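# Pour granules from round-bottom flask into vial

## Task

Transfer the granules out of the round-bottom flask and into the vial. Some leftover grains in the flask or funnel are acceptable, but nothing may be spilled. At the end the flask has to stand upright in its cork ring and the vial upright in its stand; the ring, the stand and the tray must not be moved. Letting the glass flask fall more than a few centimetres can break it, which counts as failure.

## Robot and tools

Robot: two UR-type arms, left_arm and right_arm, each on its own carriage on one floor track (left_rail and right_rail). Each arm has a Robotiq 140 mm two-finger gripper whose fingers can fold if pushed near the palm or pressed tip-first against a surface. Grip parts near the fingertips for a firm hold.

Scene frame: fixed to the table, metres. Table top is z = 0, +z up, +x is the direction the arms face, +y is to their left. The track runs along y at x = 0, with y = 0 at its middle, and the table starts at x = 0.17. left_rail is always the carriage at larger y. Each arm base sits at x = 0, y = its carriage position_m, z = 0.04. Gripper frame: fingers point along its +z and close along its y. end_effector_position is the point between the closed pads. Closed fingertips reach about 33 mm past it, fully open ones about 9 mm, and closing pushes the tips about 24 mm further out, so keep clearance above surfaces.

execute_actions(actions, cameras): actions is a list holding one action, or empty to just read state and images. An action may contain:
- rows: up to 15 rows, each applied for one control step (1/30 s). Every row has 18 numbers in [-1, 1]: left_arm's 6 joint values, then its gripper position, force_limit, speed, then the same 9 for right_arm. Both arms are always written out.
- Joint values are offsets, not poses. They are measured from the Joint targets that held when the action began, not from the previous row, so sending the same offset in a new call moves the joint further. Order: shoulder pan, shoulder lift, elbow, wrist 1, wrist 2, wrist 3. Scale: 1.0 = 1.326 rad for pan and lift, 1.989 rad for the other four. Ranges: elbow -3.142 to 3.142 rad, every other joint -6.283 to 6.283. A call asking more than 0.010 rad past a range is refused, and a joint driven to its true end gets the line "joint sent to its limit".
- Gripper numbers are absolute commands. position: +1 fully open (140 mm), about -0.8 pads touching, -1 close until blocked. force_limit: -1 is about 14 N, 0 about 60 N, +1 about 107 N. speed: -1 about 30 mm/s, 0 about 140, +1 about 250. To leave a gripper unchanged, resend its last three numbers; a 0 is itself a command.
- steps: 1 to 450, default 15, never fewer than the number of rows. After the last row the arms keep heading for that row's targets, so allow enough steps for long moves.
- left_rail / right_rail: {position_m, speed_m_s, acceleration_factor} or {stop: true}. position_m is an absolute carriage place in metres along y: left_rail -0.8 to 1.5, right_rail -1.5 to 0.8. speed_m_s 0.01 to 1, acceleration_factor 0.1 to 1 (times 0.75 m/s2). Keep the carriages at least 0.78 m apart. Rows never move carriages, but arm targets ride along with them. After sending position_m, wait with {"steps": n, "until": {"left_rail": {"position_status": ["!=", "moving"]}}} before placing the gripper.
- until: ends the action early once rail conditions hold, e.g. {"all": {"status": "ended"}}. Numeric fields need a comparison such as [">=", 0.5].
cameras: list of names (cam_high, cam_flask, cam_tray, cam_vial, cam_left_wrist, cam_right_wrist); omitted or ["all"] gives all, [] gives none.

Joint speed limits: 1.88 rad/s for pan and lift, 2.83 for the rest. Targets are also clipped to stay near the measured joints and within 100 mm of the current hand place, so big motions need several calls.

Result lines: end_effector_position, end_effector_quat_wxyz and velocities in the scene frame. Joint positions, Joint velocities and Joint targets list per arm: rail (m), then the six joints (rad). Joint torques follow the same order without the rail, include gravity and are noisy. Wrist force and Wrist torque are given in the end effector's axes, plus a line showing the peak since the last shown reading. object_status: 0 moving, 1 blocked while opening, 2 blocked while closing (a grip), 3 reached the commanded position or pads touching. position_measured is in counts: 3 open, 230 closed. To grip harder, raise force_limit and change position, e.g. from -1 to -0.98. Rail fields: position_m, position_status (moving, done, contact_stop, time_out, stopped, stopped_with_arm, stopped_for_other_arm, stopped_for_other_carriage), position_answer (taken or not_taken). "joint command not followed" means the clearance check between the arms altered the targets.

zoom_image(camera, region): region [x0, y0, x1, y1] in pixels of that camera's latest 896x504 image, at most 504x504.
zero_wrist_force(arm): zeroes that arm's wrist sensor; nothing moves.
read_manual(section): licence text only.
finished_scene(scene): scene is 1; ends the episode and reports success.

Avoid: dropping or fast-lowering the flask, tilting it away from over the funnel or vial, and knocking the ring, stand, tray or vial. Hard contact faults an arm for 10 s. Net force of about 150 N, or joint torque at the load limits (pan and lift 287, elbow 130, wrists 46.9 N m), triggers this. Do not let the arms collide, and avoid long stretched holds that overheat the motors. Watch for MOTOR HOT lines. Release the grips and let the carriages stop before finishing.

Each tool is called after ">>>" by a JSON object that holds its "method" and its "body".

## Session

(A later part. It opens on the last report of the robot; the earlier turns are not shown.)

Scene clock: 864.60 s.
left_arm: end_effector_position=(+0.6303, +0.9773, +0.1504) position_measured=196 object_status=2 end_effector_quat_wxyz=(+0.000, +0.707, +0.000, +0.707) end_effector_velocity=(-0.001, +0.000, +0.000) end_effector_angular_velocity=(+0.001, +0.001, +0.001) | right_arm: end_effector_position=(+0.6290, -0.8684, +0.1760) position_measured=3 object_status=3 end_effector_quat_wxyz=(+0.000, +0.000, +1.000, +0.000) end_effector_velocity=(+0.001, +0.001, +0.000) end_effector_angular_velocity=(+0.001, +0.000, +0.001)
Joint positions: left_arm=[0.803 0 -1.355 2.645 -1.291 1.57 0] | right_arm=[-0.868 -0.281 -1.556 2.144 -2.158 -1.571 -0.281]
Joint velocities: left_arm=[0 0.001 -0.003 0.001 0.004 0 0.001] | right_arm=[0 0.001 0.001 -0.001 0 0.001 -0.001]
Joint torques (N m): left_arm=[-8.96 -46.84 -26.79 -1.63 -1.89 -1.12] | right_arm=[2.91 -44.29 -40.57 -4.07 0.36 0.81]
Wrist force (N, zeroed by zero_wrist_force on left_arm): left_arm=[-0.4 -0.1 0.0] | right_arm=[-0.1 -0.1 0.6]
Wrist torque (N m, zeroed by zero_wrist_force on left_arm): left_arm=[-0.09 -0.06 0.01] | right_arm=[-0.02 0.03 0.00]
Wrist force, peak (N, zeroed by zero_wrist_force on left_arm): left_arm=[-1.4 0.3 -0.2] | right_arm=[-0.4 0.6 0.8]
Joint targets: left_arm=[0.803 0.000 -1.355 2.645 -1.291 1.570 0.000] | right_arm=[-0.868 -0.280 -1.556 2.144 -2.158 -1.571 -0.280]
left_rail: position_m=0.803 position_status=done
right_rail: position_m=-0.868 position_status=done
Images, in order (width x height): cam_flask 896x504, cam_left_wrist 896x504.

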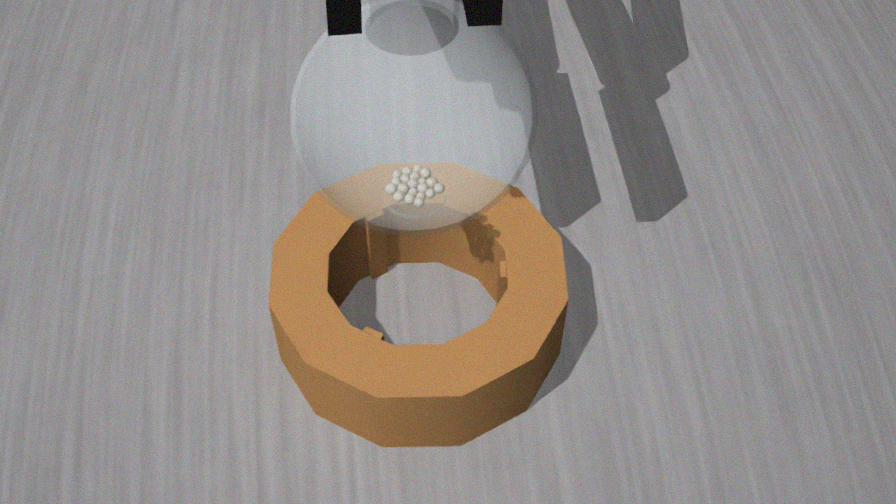

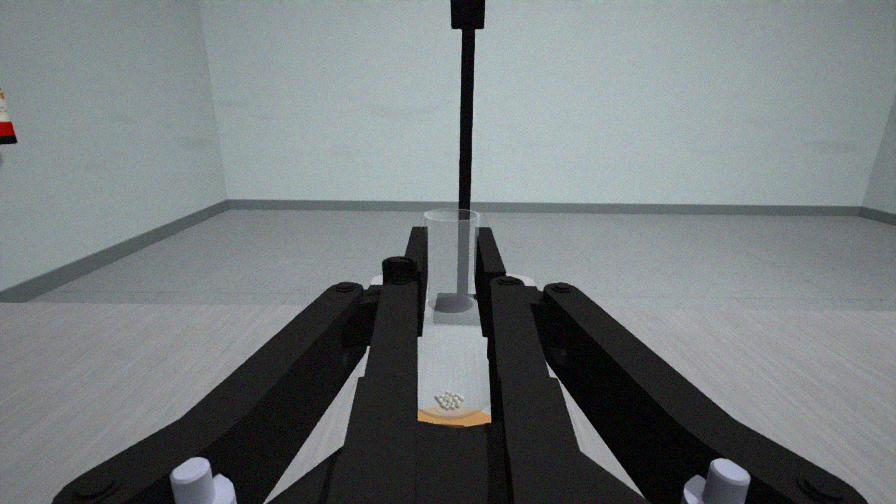

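>>> {"method": "execute_actions", "body": {"actions": [{"left_rail": {"position_m": 0.4, "acceleration_factor": 0.8}, "rows": [[0,-0.00281,-0.00036,0.00224,0,0,-1,-0.5,-1,0,0,0,0,0,0,1,1,1],[0,-0.01077,-0.00138,0.00856,0,0,-1,-0.5,-1,0,0,0,0,0,0,1,1,1],[0,-0.02305,-0.00295,0.01832,0,0,-1,-0.5,-1,0,0,0,0,0,0,1,1,1],[0,-0.03888,-0.00497,0.03089,0,0,-1,-0.5,-1,0,0,0,0,0,0,1,1,1],[0,-0.05747,-0.00735,0.04567,0,0,-1,-0.5,-1,0,0,0,0,0,0,1,1,1],[0,-0.07802,-0.00998,0.06199,0,0,-1,-0.5,-1,0,0,0,0,0,0,1,1,1],[0,-0.09976,-0.01276,0.07927,0,0,-1,-0.5,-1,0,0,0,0,0,0,1,1,1],[0,-0.12188,-0.0156,0.09685,0,0,-1,-0.5,-1,0,0,0,0,0,0,1,1,1],[0,-0.14362,-0.01838,0.11413,0,0,-1,-0.5,-1,0,0,0,0,0,0,1,1,1],[0,-0.16417,-0.02101,0.13045,0,0,-1,-0.5,-1,0,0,0,0,0,0,1,1,1],[0,-0.18276,-0.02339,0.14523,0,0,-1,-0.5,-1,0,0,0,0,0,0,1,1,1],[0,-0.19859,-0.02541,0.1578,0,0,-1,-0.5,-1,0,0,0,0,0,0,1,1,1],[0,-0.21087,-0.02698,0.16756,0,0,-1,-0.5,-1,0,0,0,0,0,0,1,1,1],[0,-0.21883,-0.028,0.17388,0,0,-1,-0.5,-1,0,0,0,0,0,0,1,1,1],[0,-0.22164,-0.02836,0.17612,0,0,-1,-0.5,-1,0,0,0,0,0,0,1,1,1]], "steps": 120, "until": {"left_rail": {"position_status": ["!=", "moving"]}}}], "cameras": ["cam_high", "cam_vial", "cam_tray", "cam_left_wrist"]}}

Scene clock: 903.33 s.
left_arm: end_effector_position=(+0.6302, +0.5745, +0.2506) position_measured=196 object_status=2 end_effector_quat_wxyz=(+0.000, +0.707, +0.000, +0.707) end_effector_velocity=(+0.000, -0.001, +0.000) end_effector_angular_velocity=(+0.000, +0.001, +0.000) | right_arm: end_effector_position=(+0.6290, -0.8684, +0.1760) position_measured=3 object_status=3 end_effector_quat_wxyz=(+0.000, +0.000, +1.000, +0.000) end_effector_velocity=(-0.002, +0.001, -0.001) end_effector_angular_velocity=(+0.000, +0.002, +0.001)
Joint positions: left_arm=[0.4 0 -1.649 2.588 -0.941 1.57 0] | right_arm=[-0.868 -0.281 -1.556 2.144 -2.158 -1.571 -0.281]
Joint velocities: left_arm=[-0.001 0 0 0 0.001 0.001 0] | right_arm=[0 0 -0.001 0.002 0 0 -0.001]
Joint torques (N m): left_arm=[-9.78 -36.62 -39.25 -1.73 -1.81 -0.94] | right_arm=[4.17 -45 -39.82 -4.4 0.72 1.04]
Wrist force (N, zeroed by zero_wrist_force on left_arm): left_arm=[0.2 0.5 0.1] | right_arm=[0.0 0.1 0.6]
Wrist torque (N m, zeroed by zero_wrist_force on left_arm): left_arm=[0.10 -0.16 0.00] | right_arm=[0.01 0.00 0.01]
Wrist force, peak (N, zeroed by zero_wrist_force on left_arm): left_arm=[-2.2 -1.3 -0.3] | right_arm=[-0.5 0.5 0.7]
Joint targets: left_arm=[0.400 0.000 -1.649 2.589 -0.941 1.570 0.000] | right_arm=[-0.868 -0.280 -1.556 2.144 -2.158 -1.571 -0.280]
left_rail: position_m=0.400 position_status=done
right_rail: position_m=-0.868 position_status=done
Images, in order (width x height): cam_high 896x504, cam_tray 896x504, cam_vial 896x504, cam_left_wrist 896x504.

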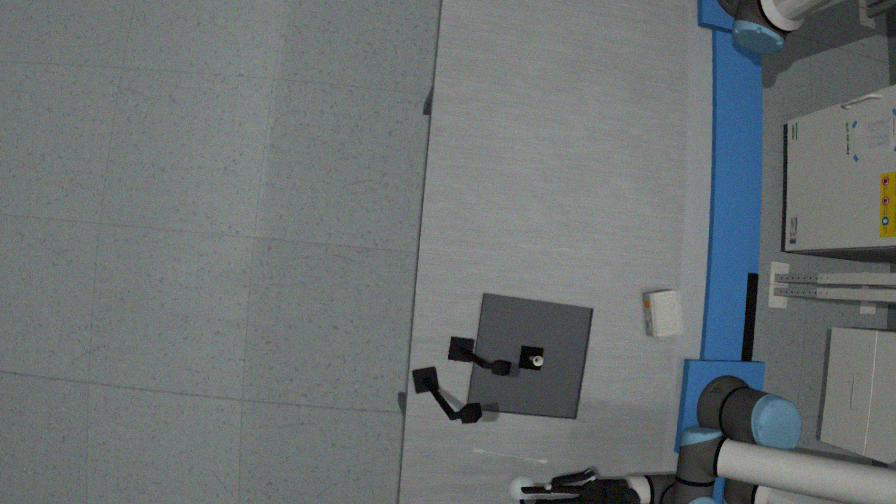

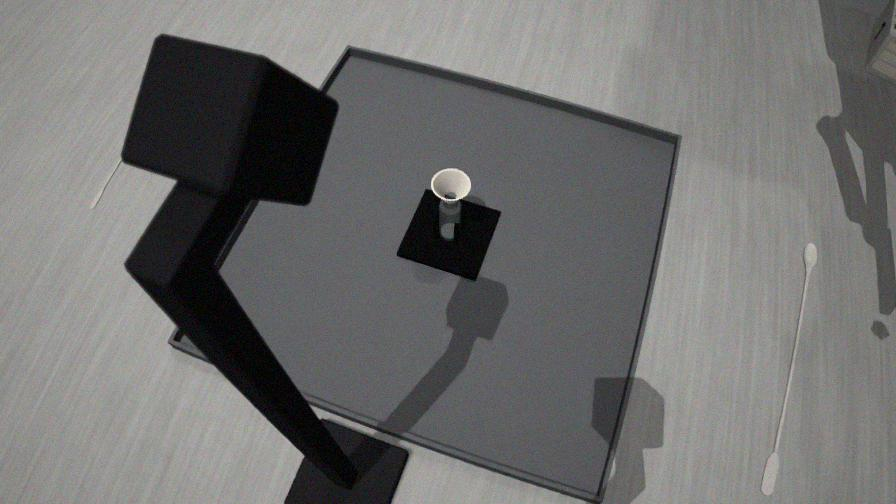

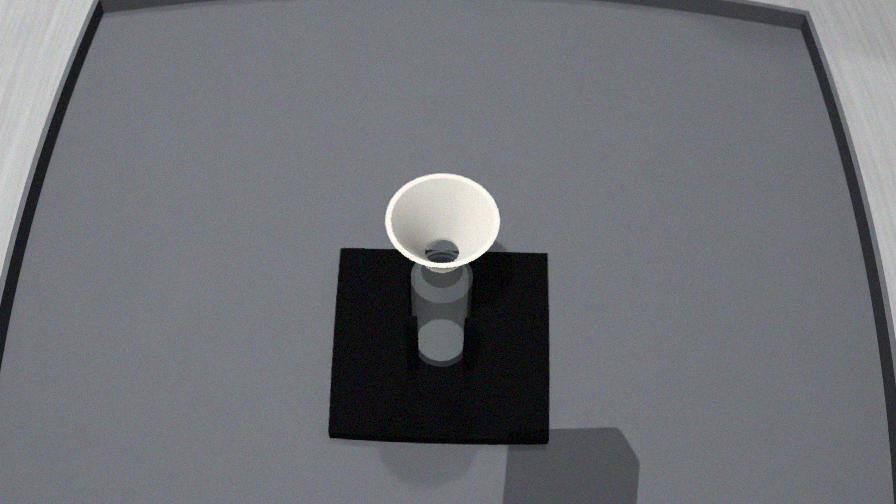

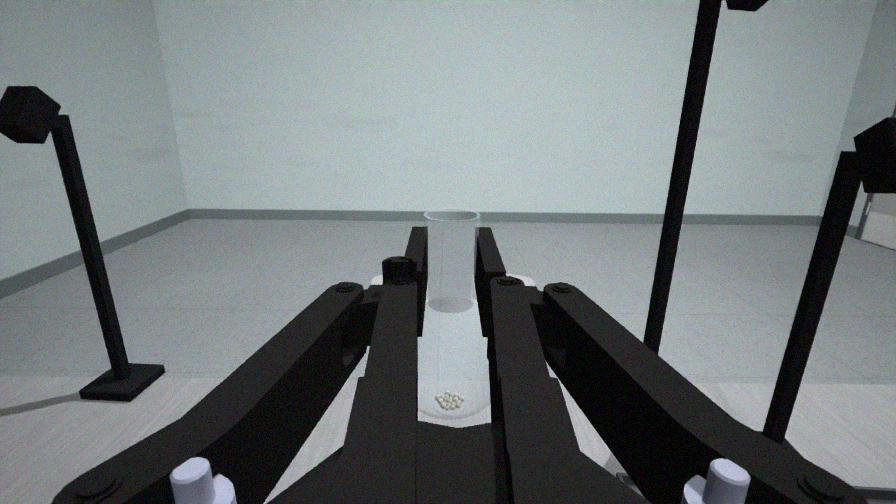

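>>> {"method": "zoom_image", "body": {"camera": "cam_high", "region": [400, 260, 652, 504]}}

Scaled by 2.000 from the camera's 896x504 image, which has a finer 1280x720 frame.

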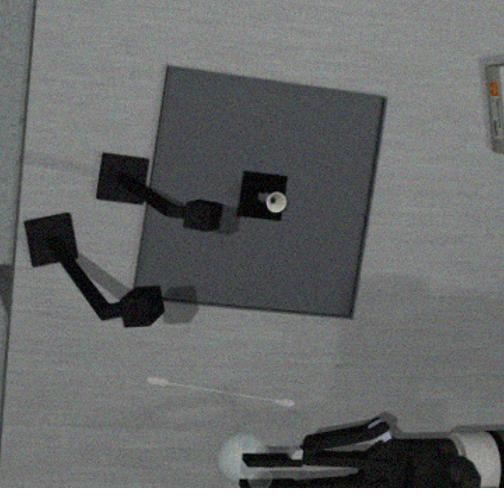

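>>> {"method": "zoom_image", "body": {"camera": "cam_high", "region": [490, 330, 600, 392]}}

>>> {"method": "zoom_image", "body": {"camera": "cam_high", "region": [490, 442, 600, 504]}}

Scaled by 4.582 from the camera's 896x504 image, which has a finer 1280x720 frame.

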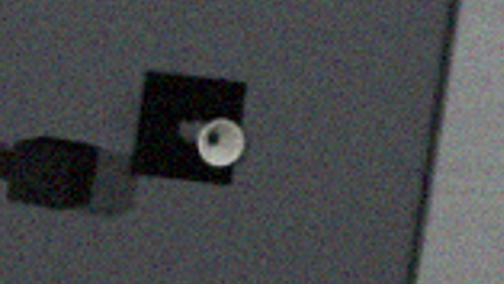

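Scaled by 4.582 from the camera's 896x504 image, which has a finer 1280x720 frame.

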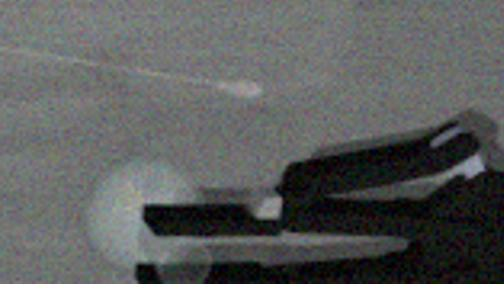

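>>> {"method": "execute_actions", "body": {"actions": [{"left_rail": {"position_m": 0.17}, "rows": [[0,-0.00134,0.00066,0.00023,0,0.00501,-1,-0.5,-1,0,0,0,0,0,0,1,1,1],[0,-0.00511,0.00252,0.00089,0,0.01919,-1,-0.5,-1,0,0,0,0,0,0,1,1,1],[0,-0.01094,0.0054,0.0019,0,0.04107,-1,-0.5,-1,0,0,0,0,0,0,1,1,1],[0,-0.01846,0.00911,0.0032,0,0.06926,-1,-0.5,-1,0,0,0,0,0,0,1,1,1],[0,-0.02729,0.01347,0.00473,0,0.10239,-1,-0.5,-1,0,0,0,0,0,0,1,1,1],[0,-0.03704,0.01828,0.00642,0,0.13899,-1,-0.5,-1,0,0,0,0,0,0,1,1,1],[0,-0.04736,0.02337,0.00821,0,0.17773,-1,-0.5,-1,0,0,0,0,0,0,1,1,1],[0,-0.05787,0.02856,0.01002,0,0.21714,-1,-0.5,-1,0,0,0,0,0,0,1,1,1],[0,-0.06819,0.03365,0.01181,0,0.25588,-1,-0.5,-1,0,0,0,0,0,0,1,1,1],[0,-0.07794,0.03846,0.0135,0,0.29248,-1,-0.5,-1,0,0,0,0,0,0,1,1,1],[0,-0.08677,0.04282,0.01503,0,0.32561,-1,-0.5,-1,0,0,0,0,0,0,1,1,1],[0,-0.09429,0.04653,0.01633,0,0.3538,-1,-0.5,-1,0,0,0,0,0,0,1,1,1],[0,-0.10012,0.04941,0.01734,0,0.37568,-1,-0.5,-1,0,0,0,0,0,0,1,1,1],[0,-0.10389,0.05127,0.018,0,0.38986,-1,-0.5,-1,0,0,0,0,0,0,1,1,1],[0,-0.10523,0.05193,0.01823,0,0.39487,-1,-0.5,-1,0,0,0,0,0,0,1,1,1]], "steps": 120, "until": {"left_rail": {"position_status": ["!=", "moving"]}}}], "cameras": ["cam_high", "cam_vial", "cam_tray", "cam_left_wrist"]}}

Scene clock: 1101.70 s.
left_arm: end_effector_position=(+0.5622, +0.3445, +0.2505) position_measured=196 object_status=2 end_effector_quat_wxyz=(-0.271, +0.653, -0.270, +0.654) end_effector_velocity=(+0.000, -0.002, +0.000) end_effector_angular_velocity=(+0.001, -0.001, -0.001) | right_arm: end_effector_position=(+0.6290, -0.8684, +0.1760) position_measured=3 object_status=3 end_effector_quat_wxyz=(+0.000, +0.000, +1.000, +0.000) end_effector_velocity=(+0.000, -0.001, +0.001) end_effector_angular_velocity=(-0.001, -0.002, -0.001)
Joint positions: left_arm=[0.17 0 -1.788 2.692 -0.904 1.57 0.785] | right_arm=[-0.868 -0.281 -1.556 2.144 -2.158 -1.571 -0.281]
Joint velocities: left_arm=[-0.001 -0.001 0 0 0 0 0.001] | right_arm=[0 -0.002 -0.002 0 -0.001 0 0]
Joint torques (N m): left_arm=[-9.21 -24.37 -18.4 -1.58 -1.6 3.61] | right_arm=[2.89 -44.76 -40.39 -4.05 0.22 1.53]
Wrist force (N, zeroed by zero_wrist_force on left_arm): left_arm=[0.0 -0.1 -0.6] | right_arm=[0.1 0.2 0.8]
Wrist torque (N m, zeroed by zero_wrist_force on left_arm): left_arm=[-0.21 -0.19 0.01] | right_arm=[0.05 -0.01 0.00]
Wrist force, peak (N, zeroed by zero_wrist_force on left_arm): left_arm=[-0.6 -0.8 -2.2] | right_arm=[0.1 0.2 1.1]
Joint targets: left_arm=[0.170 0.000 -1.788 2.692 -0.904 1.570 0.785] | right_arm=[-0.868 -0.280 -1.556 2.144 -2.158 -1.571 -0.280]
left_rail: position_m=0.170 position_status=done
right_rail: position_m=-0.868 position_status=done
Images, in order (width x height): cam_high 896x504, cam_tray 896x504, cam_vial 896x504, cam_left_wrist 896x504.

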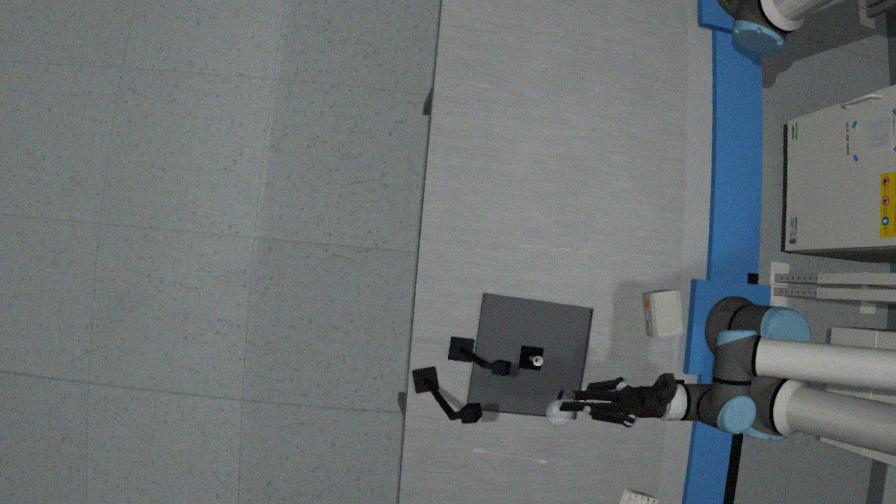

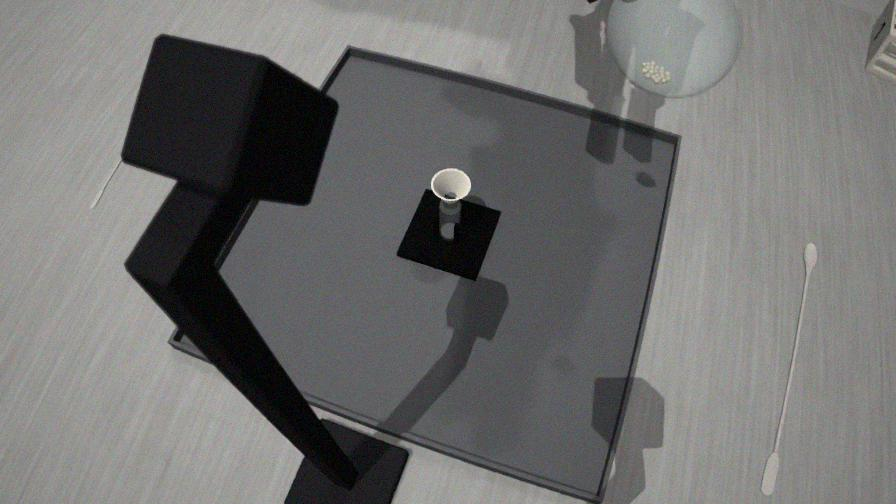

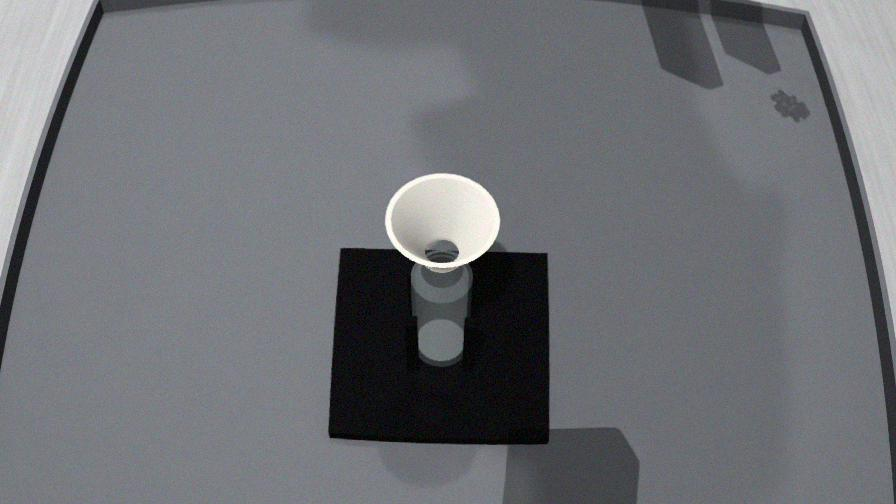

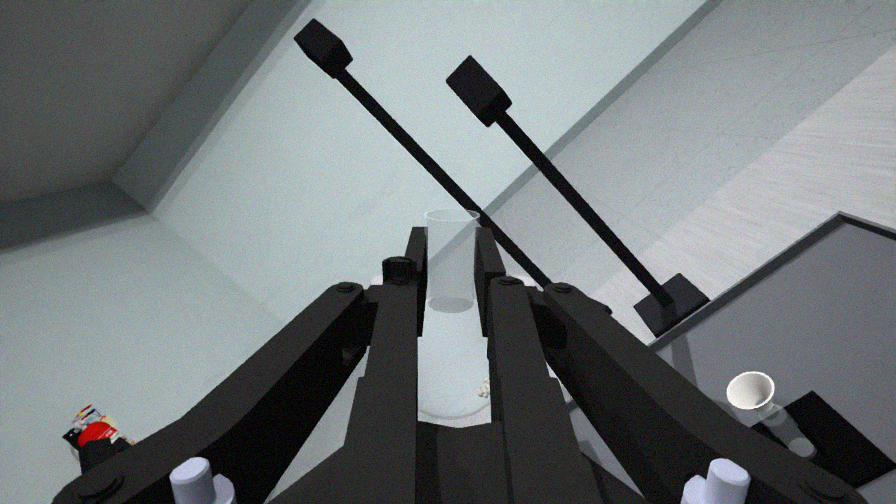

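>>> {"method": "zoom_image", "body": {"camera": "cam_left_wrist", "region": [644, 200, 896, 504]}}

>>> {"method": "zoom_image", "body": {"camera": "cam_high", "region": [480, 320, 632, 452]}}

Scaled by 1.658 from the camera's 896x504 image, which has a finer 1280x720 frame.

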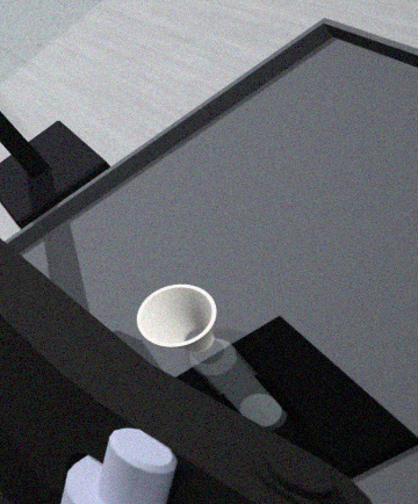

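Scaled by 3.316 from the camera's 896x504 image, which has a finer 1280x720 frame.

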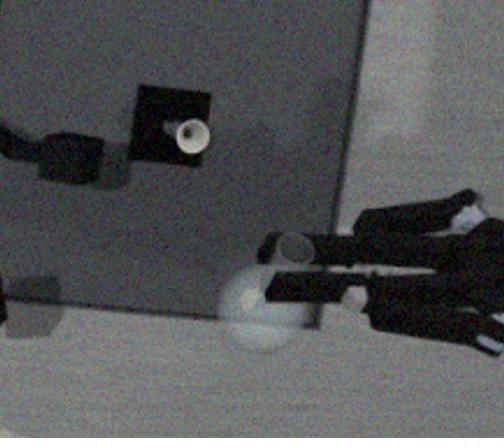

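>>> {"method": "zoom_image", "body": {"camera": "cam_high", "region": [620, 270, 732, 350]}}

>>> {"method": "zoom_image", "body": {"camera": "cam_tray", "region": [380, 140, 560, 300]}}

>>> {"method": "zoom_image", "body": {"camera": "cam_vial", "region": [320, 160, 570, 460]}}

Scaled by 4.500 from the camera's 896x504 image, which has a finer 1280x720 frame.

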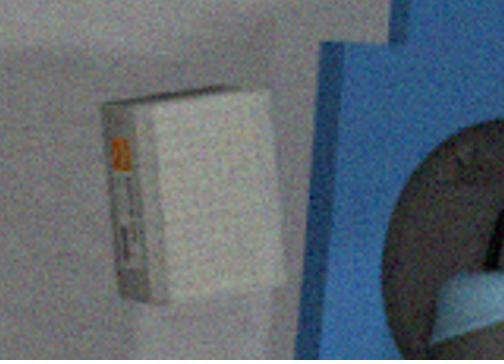

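Scaled by 2.800 from the camera's 896x504 image, which has a finer 1280x720 frame.

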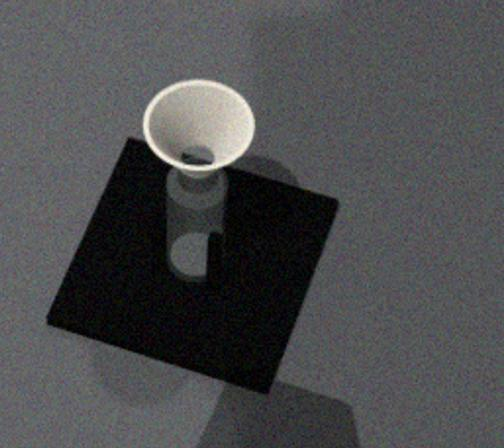

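Scaled by 1.680 from the camera's 896x504 image, which has a finer 1280x720 frame.

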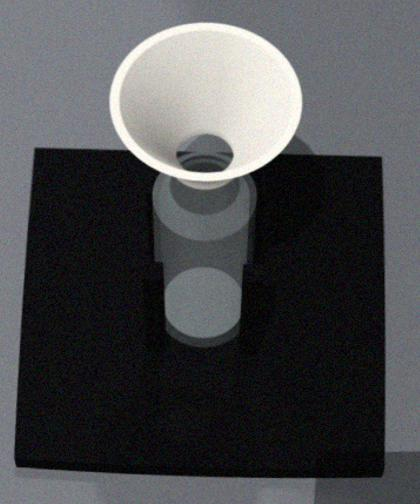

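>>> {"method": "execute_actions", "body": {"actions": [{"rows": [[0,0.00126,-0.00019,0.00002,0,0.00529,-1,-0.5,-1,0,0,0,0,0,0,1,1,1],[0,0.00482,-0.00074,0.00009,0,0.02026,-1,-0.5,-1,0,0,0,0,0,0,1,1,1],[0,0.01032,-0.00159,0.00019,0,0.04335,-1,-0.5,-1,0,0,0,0,0,0,1,1,1],[0,0.0174,-0.00269,0.00032,0,0.07311,-1,-0.5,-1,0,0,0,0,0,0,1,1,1],[0,0.02572,-0.00397,0.00048,0,0.10808,-1,-0.5,-1,0,0,0,0,0,0,1,1,1],[0,0.03491,-0.00539,0.00065,0,0.14672,-1,-0.5,-1,0,0,0,0,0,0,1,1,1],[0,0.04465,-0.0069,0.00083,0,0.18761,-1,-0.5,-1,0,0,0,0,0,0,1,1,1],[0,0.05454,-0.00842,0.00101,0,0.2292,-1,-0.5,-1,0,0,0,0,0,0,1,1,1],[0,0.06428,-0.00993,0.00119,0,0.27009,-1,-0.5,-1,0,0,0,0,0,0,1,1,1],[0,0.07347,-0.01135,0.00136,0,0.30873,-1,-0.5,-1,0,0,0,0,0,0,1,1,1],[0,0.08179,-0.01263,0.00152,0,0.3437,-1,-0.5,-1,0,0,0,0,0,0,1,1,1],[0,0.08887,-0.01373,0.00165,0,0.37346,-1,-0.5,-1,0,0,0,0,0,0,1,1,1],[0,0.09437,-0.01458,0.00175,0,0.39655,-1,-0.5,-1,0,0,0,0,0,0,1,1,1],[0,0.09793,-0.01513,0.00182,0,0.41152,-1,-0.5,-1,0,0,0,0,0,0,1,1,1],[0,0.09919,-0.01532,0.00184,0,0.41681,-1,-0.5,-1,0,0,0,0,0,0,1,1,1]], "steps": 22}], "cameras": ["cam_vial", "cam_tray", "cam_left_wrist"]}}

Scene clock: 1388.47 s.
left_arm: end_effector_position=(+0.5803, +0.3443, +0.1944) position_measured=196 object_status=2 end_effector_quat_wxyz=(+0.484, -0.514, +0.536, -0.463) end_effector_velocity=(+0.000, +0.000, +0.000) end_effector_angular_velocity=(+0.001, +0.000, -0.001) | right_arm: end_effector_position=(+0.6290, -0.8684, +0.1760) position_measured=3 object_status=3 end_effector_quat_wxyz=(+0.000, +0.000, +1.000, +0.000) end_effector_velocity=(+0.000, +0.001, +0.000) end_effector_angular_velocity=(-0.001, -0.001, +0.002)
Joint positions: left_arm=[0.17 0 -1.657 2.661 -0.901 1.57 1.614] | right_arm=[-0.868 -0.281 -1.556 2.144 -2.158 -1.571 -0.281]
Joint velocities: left_arm=[0 0 0 0 0 0.001 0.001] | right_arm=[0 0.001 0 0 -0.001 0 0]
Joint torques (N m): left_arm=[-4.92 -7.63 -37.42 -1.04 -1.27 2.93] | right_arm=[0.88 -45.07 -40.49 -3.12 -0.11 1.96]
Wrist force (N, zeroed by zero_wrist_force on left_arm): left_arm=[0.8 0.6 -0.8] | right_arm=[-0.3 0.1 0.6]
Wrist torque (N m, zeroed by zero_wrist_force on left_arm): left_arm=[-0.16 -0.37 -0.05] | right_arm=[0.02 0.07 0.00]
Wrist force, peak (N, zeroed by zero_wrist_force on left_arm): left_arm=[1.3 0.3 -1.0] | right_arm=[-0.4 0.7 0.8]
Joint targets: left_arm=[0.170 0.000 -1.657 2.661 -0.901 1.570 1.614] | right_arm=[-0.868 -0.280 -1.556 2.144 -2.158 -1.571 -0.280]
left_rail: position_m=0.170 position_status=done
right_rail: position_m=-0.868 position_status=done
Images, in order (width x height): cam_tray 896x504, cam_vial 896x504, cam_left_wrist 896x504.

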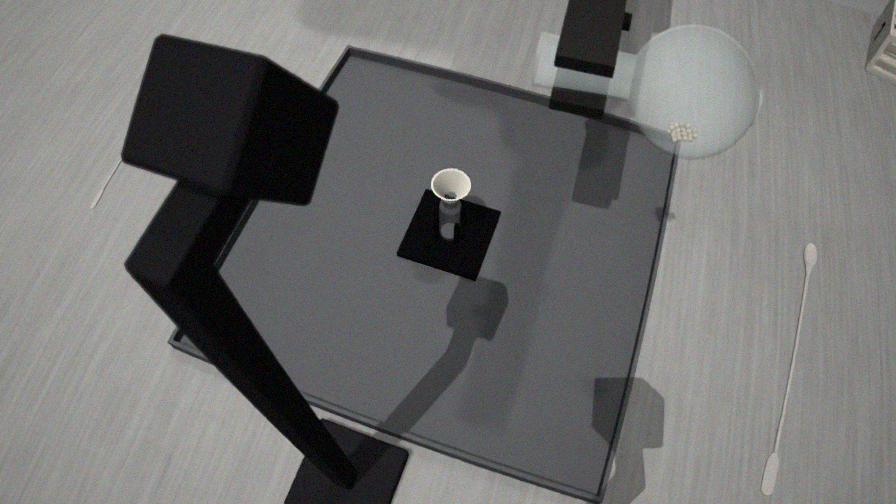

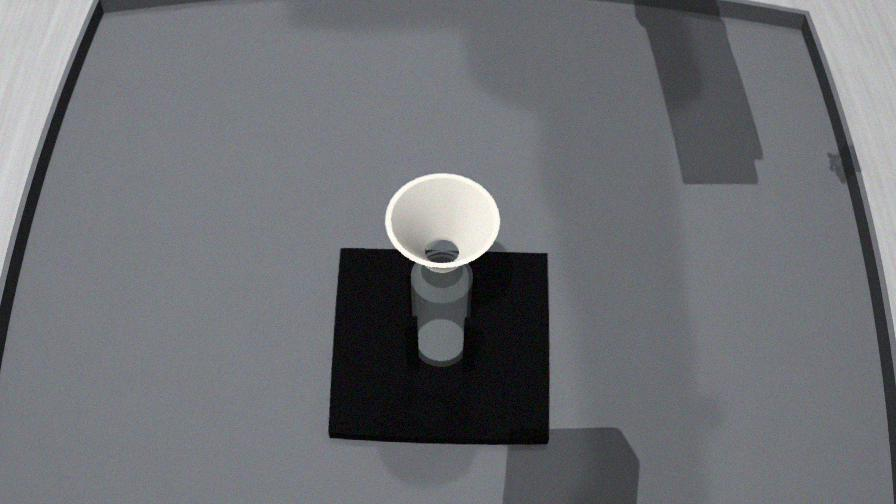

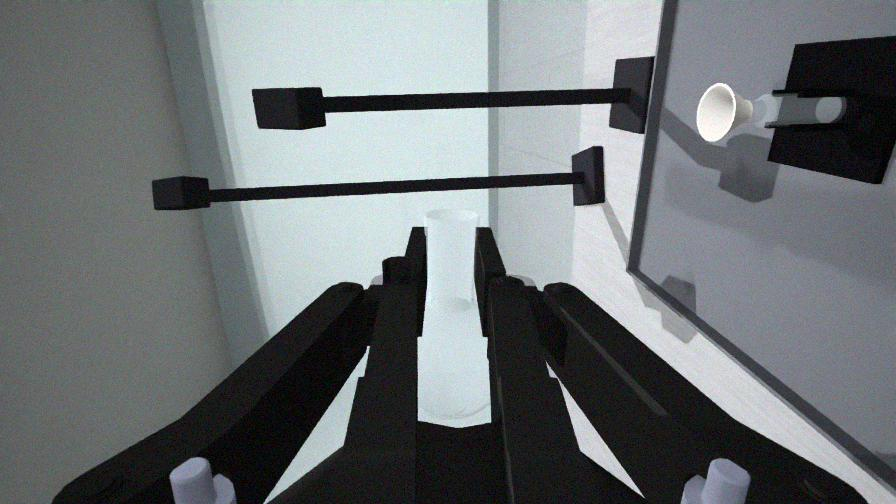

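>>> {"method": "execute_actions", "body": {"actions": [{"rows": [[0,0.00126,-0.00019,0.00002,0,0.00529,-1,-0.5,-1,0,0,0,0,0,0,1,1,1],[0,0.00482,-0.00074,0.00009,0,0.02026,-1,-0.5,-1,0,0,0,0,0,0,1,1,1],[0,0.01032,-0.00159,0.00019,0,0.04335,-1,-0.5,-1,0,0,0,0,0,0,1,1,1],[0,0.0174,-0.00269,0.00032,0,0.07311,-1,-0.5,-1,0,0,0,0,0,0,1,1,1],[0,0.02572,-0.00397,0.00048,0,0.10808,-1,-0.5,-1,0,0,0,0,0,0,1,1,1],[0,0.03491,-0.00539,0.00065,0,0.14672,-1,-0.5,-1,0,0,0,0,0,0,1,1,1],[0,0.04465,-0.0069,0.00083,0,0.18761,-1,-0.5,-1,0,0,0,0,0,0,1,1,1],[0,0.05454,-0.00842,0.00101,0,0.2292,-1,-0.5,-1,0,0,0,0,0,0,1,1,1],[0,0.06428,-0.00993,0.00119,0,0.27009,-1,-0.5,-1,0,0,0,0,0,0,1,1,1],[0,0.07347,-0.01135,0.00136,0,0.30873,-1,-0.5,-1,0,0,0,0,0,0,1,1,1],[0,0.08179,-0.01263,0.00152,0,0.3437,-1,-0.5,-1,0,0,0,0,0,0,1,1,1],[0,0.08887,-0.01373,0.00165,0,0.37346,-1,-0.5,-1,0,0,0,0,0,0,1,1,1],[0,0.09437,-0.01458,0.00175,0,0.39655,-1,-0.5,-1,0,0,0,0,0,0,1,1,1],[0,0.09793,-0.01513,0.00182,0,0.41152,-1,-0.5,-1,0,0,0,0,0,0,1,1,1],[0,0.09919,-0.01532,0.00184,0,0.41681,-1,-0.5,-1,0,0,0,0,0,0,1,1,1]], "steps": 22}], "cameras": ["cam_high", "cam_vial", "cam_tray", "cam_left_wrist"]}}

Scene clock: 1424.97 s.
left_arm: end_effector_position=(+0.5927, +0.3443, +0.1343) position_measured=196 object_status=2 end_effector_quat_wxyz=(+0.592, -0.266, +0.730, -0.215) end_effector_velocity=(-0.001, +0.000, -0.001) end_effector_angular_velocity=(+0.002, +0.001, -0.001) | right_arm: end_effector_position=(+0.6290, -0.8684, +0.1760) position_measured=3 object_status=3 end_effector_quat_wxyz=(+0.000, +0.000, +1.000, +0.000) end_effector_velocity=(+0.000, +0.000, +0.000) end_effector_angular_velocity=(-0.001, +0.000, +0.000)
Joint positions: left_arm=[0.17 0 -1.525 2.631 -0.897 1.57 2.443] | right_arm=[-0.868 -0.281 -1.556 2.144 -2.158 -1.571 -0.281]
Joint velocities: left_arm=[0 0 0 0.001 0 0 0.002] | right_arm=[0 0.001 -0.001 0 0 -0.001 0]
Joint torques (N m): left_arm=[-4.77 -15.33 -32.94 -0.32 -1.02 2.92] | right_arm=[3.61 -43.96 -39.45 -3.54 -0.12 2.31]
Wrist force (N, zeroed by zero_wrist_force on left_arm): left_arm=[1.3 1.4 -1.2] | right_arm=[0.0 0.6 0.7]
Wrist torque (N m, zeroed by zero_wrist_force on left_arm): left_arm=[-0.01 -0.41 -0.10] | right_arm=[0.14 0.01 0.00]
Wrist force, peak (N, zeroed by zero_wrist_force on left_arm): left_arm=[2.3 1.8 -0.9] | right_arm=[-0.1 0.7 1.0]
Joint targets: left_arm=[0.170 0.000 -1.525 2.631 -0.897 1.570 2.443] | right_arm=[-0.868 -0.280 -1.556 2.144 -2.158 -1.571 -0.280]
left_rail: position_m=0.170 position_status=done
right_rail: position_m=-0.868 position_status=done
Images, in order (width x height): cam_high 896x504, cam_tray 896x504, cam_vial 896x504, cam_left_wrist 896x504.

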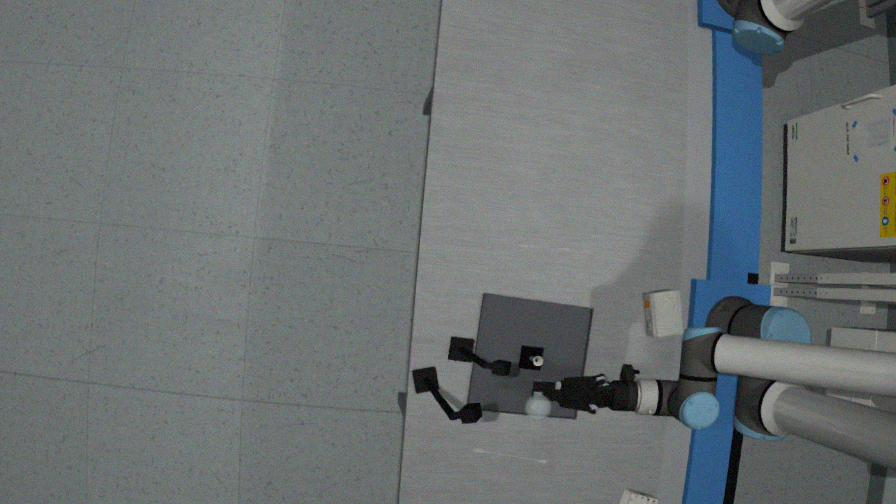

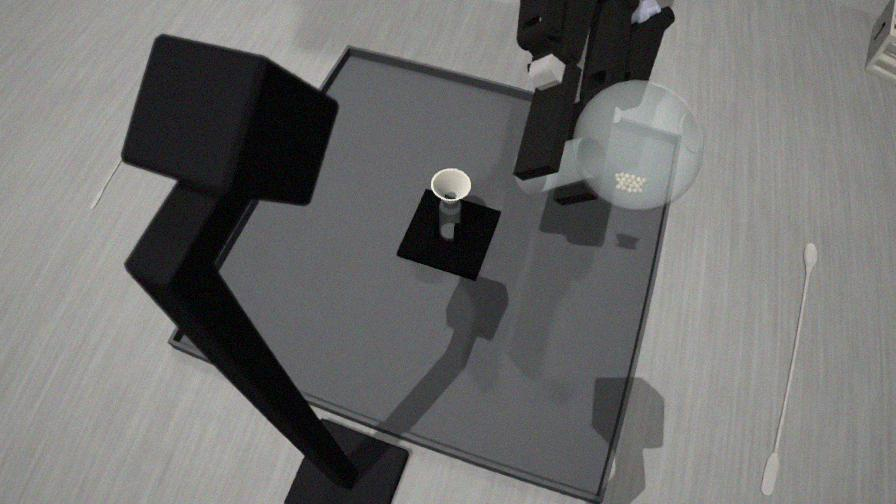

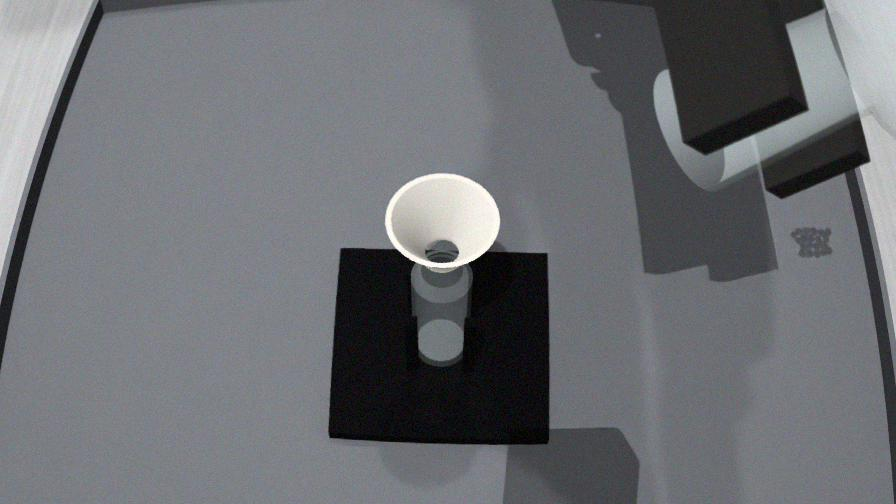

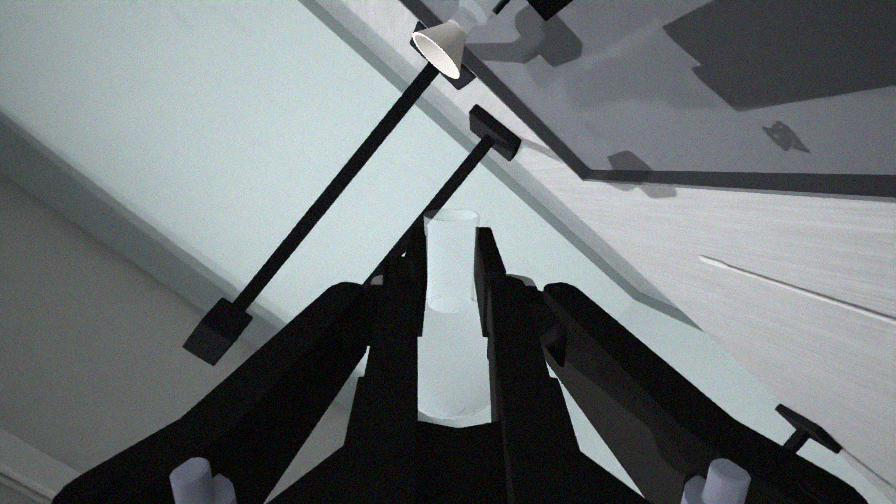

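>>> {"method": "zoom_image", "body": {"camera": "cam_left_wrist", "region": [380, 0, 560, 260]}}

>>> {"method": "zoom_image", "body": {"camera": "cam_vial", "region": [370, 40, 874, 300]}}

>>> {"method": "zoom_image", "body": {"camera": "cam_tray", "region": [400, 60, 720, 300]}}

>>> {"method": "zoom_image", "body": {"camera": "cam_high", "region": [490, 330, 616, 430]}}

Scaled by 1.938 from the camera's 896x504 image, which has a finer 1280x720 frame.

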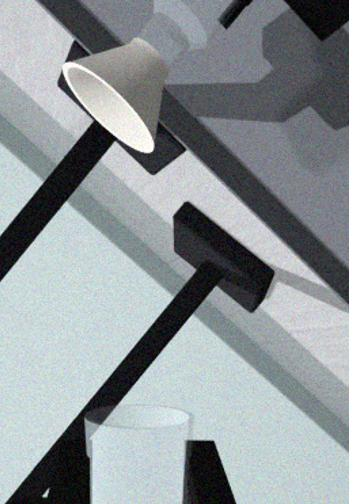

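Scaled by 1.000.

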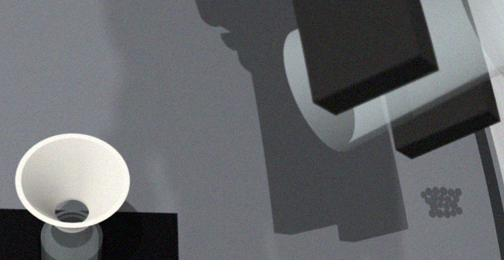

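Scaled by 1.575 from the camera's 896x504 image, which has a finer 1280x720 frame.

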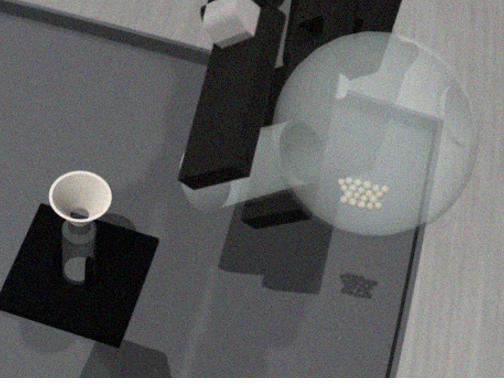

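Scaled by 4.000 from the camera's 896x504 image, which has a finer 1280x720 frame.

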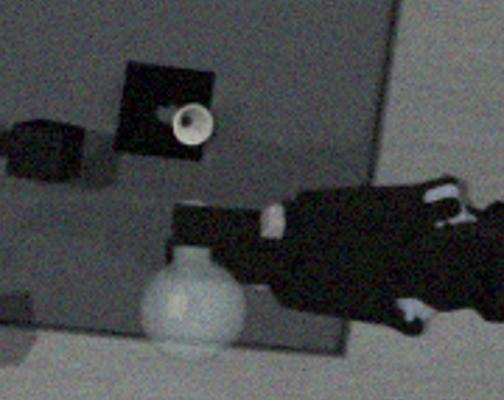

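>>> {"method": "execute_actions", "body": {"actions": [{"left_rail": {"position_m": 0.1067, "acceleration_factor": 0.6}, "rows": [[0,-0.00034,0.00025,-0.00002,0,0,-1,-0.5,-1,0,0,0,0,0,0,1,1,1],[0,-0.00124,0.00091,-0.00008,0,0,-1,-0.5,-1,0,0,0,0,0,0,1,1,1],[0,-0.00251,0.00184,-0.00017,0,0,-1,-0.5,-1,0,0,0,0,0,0,1,1,1],[0,-0.00398,0.00292,-0.00027,0,0,-1,-0.5,-1,0,0,0,0,0,0,1,1,1],[0,-0.00544,0.00399,-0.00036,0,0,-1,-0.5,-1,0,0,0,0,0,0,1,1,1],[0,-0.00671,0.00492,-0.00045,0,0,-1,-0.5,-1,0,0,0,0,0,0,1,1,1],[0,-0.00761,0.00558,-0.00051,0,0,-1,-0.5,-1,0,0,0,0,0,0,1,1,1],[0,-0.00795,0.00583,-0.00053,0,0,-1,-0.5,-1,0,0,0,0,0,0,1,1,1]], "steps": 120, "until": {"left_rail": {"position_status": ["!=", "moving"]}}}], "cameras": ["cam_high", "cam_vial", "cam_tray", "cam_left_wrist"]}}

Scene clock: 1475.47 s.
left_arm: end_effector_position=(+0.5857, +0.2812, +0.1342) position_measured=196 object_status=2 end_effector_quat_wxyz=(+0.592, -0.266, +0.730, -0.215) end_effector_velocity=(+0.000, +0.000, +0.000) end_effector_angular_velocity=(+0.001, +0.000, +0.001) | right_arm: end_effector_position=(+0.6290, -0.8684, +0.1760) position_measured=3 object_status=3 end_effector_quat_wxyz=(+0.000, +0.000, +1.000, +0.000) end_effector_velocity=(+0.000, +0.000, +0.000) end_effector_angular_velocity=(+0.000, -0.001, +0.000)
Joint positions: left_arm=[0.107 0 -1.536 2.642 -0.898 1.57 2.443] | right_arm=[-0.868 -0.281 -1.556 2.144 -2.158 -1.571 -0.281]
Joint velocities: left_arm=[-0.001 0 0 0 0 -0.001 0] | right_arm=[0 0 0 0 -0.001 0 0]
Joint torques (N m): left_arm=[-2.32 -39.24 -9.37 -4.1 -1.12 2.89] | right_arm=[1.44 -45.04 -39.34 -3.75 -0.76 2.69]
Wrist force (N, zeroed by zero_wrist_force on left_arm): left_arm=[1.8 1.1 -1.1] | right_arm=[-0.3 0.3 0.6]
Wrist torque (N m, zeroed by zero_wrist_force on left_arm): left_arm=[-0.10 -0.51 -0.10] | right_arm=[0.07 0.08 0.00]
Wrist force, peak (N, zeroed by zero_wrist_force on left_arm): left_arm=[3.0 0.8 -1.0] | right_arm=[0.2 0.2 1.2]
Joint targets: left_arm=[0.107 0.000 -1.536 2.642 -0.898 1.570 2.443] | right_arm=[-0.868 -0.280 -1.556 2.144 -2.158 -1.571 -0.280]
left_rail: position_m=0.107 position_status=done
right_rail: position_m=-0.868 position_status=done
Images, in order (width x height): cam_high 896x504, cam_tray 896x504, cam_vial 896x504, cam_left_wrist 896x504.

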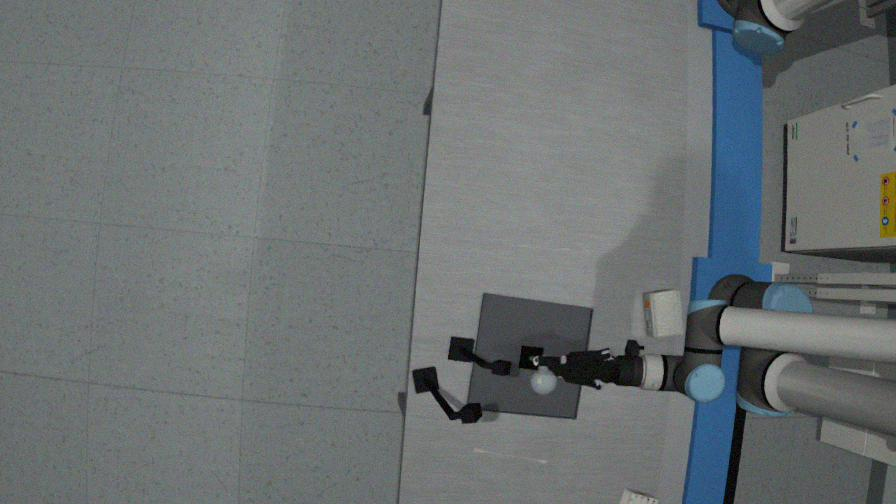

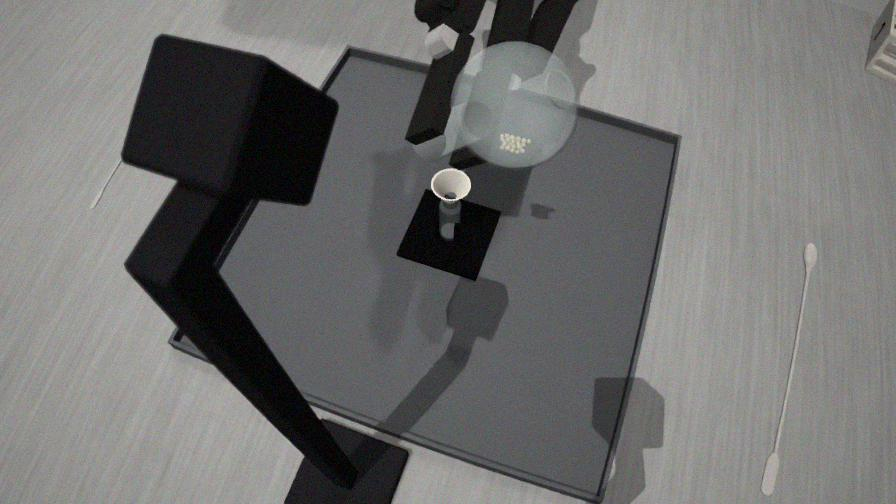

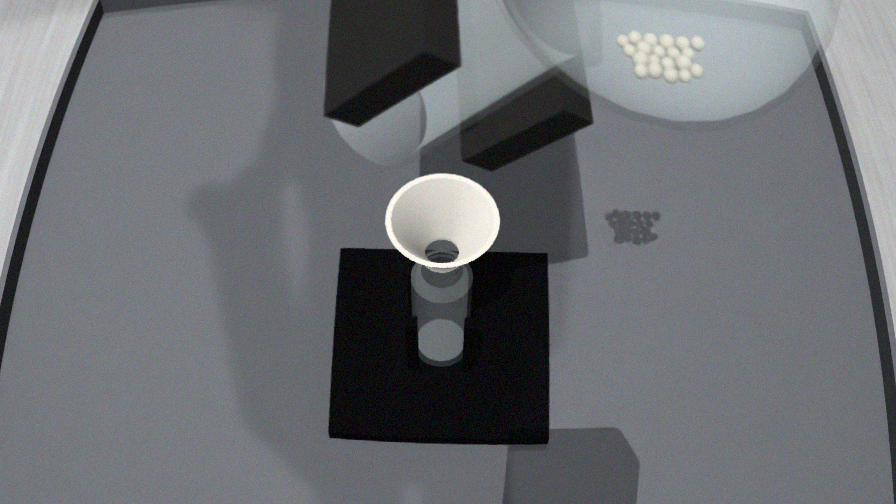

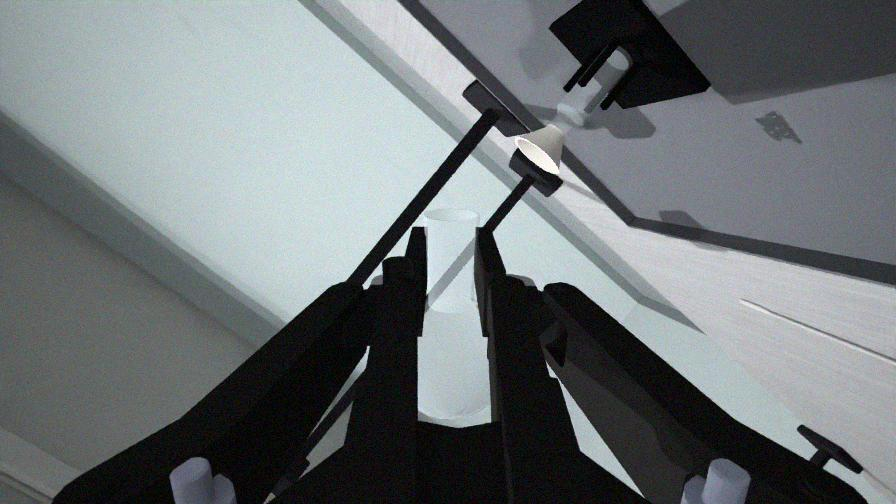

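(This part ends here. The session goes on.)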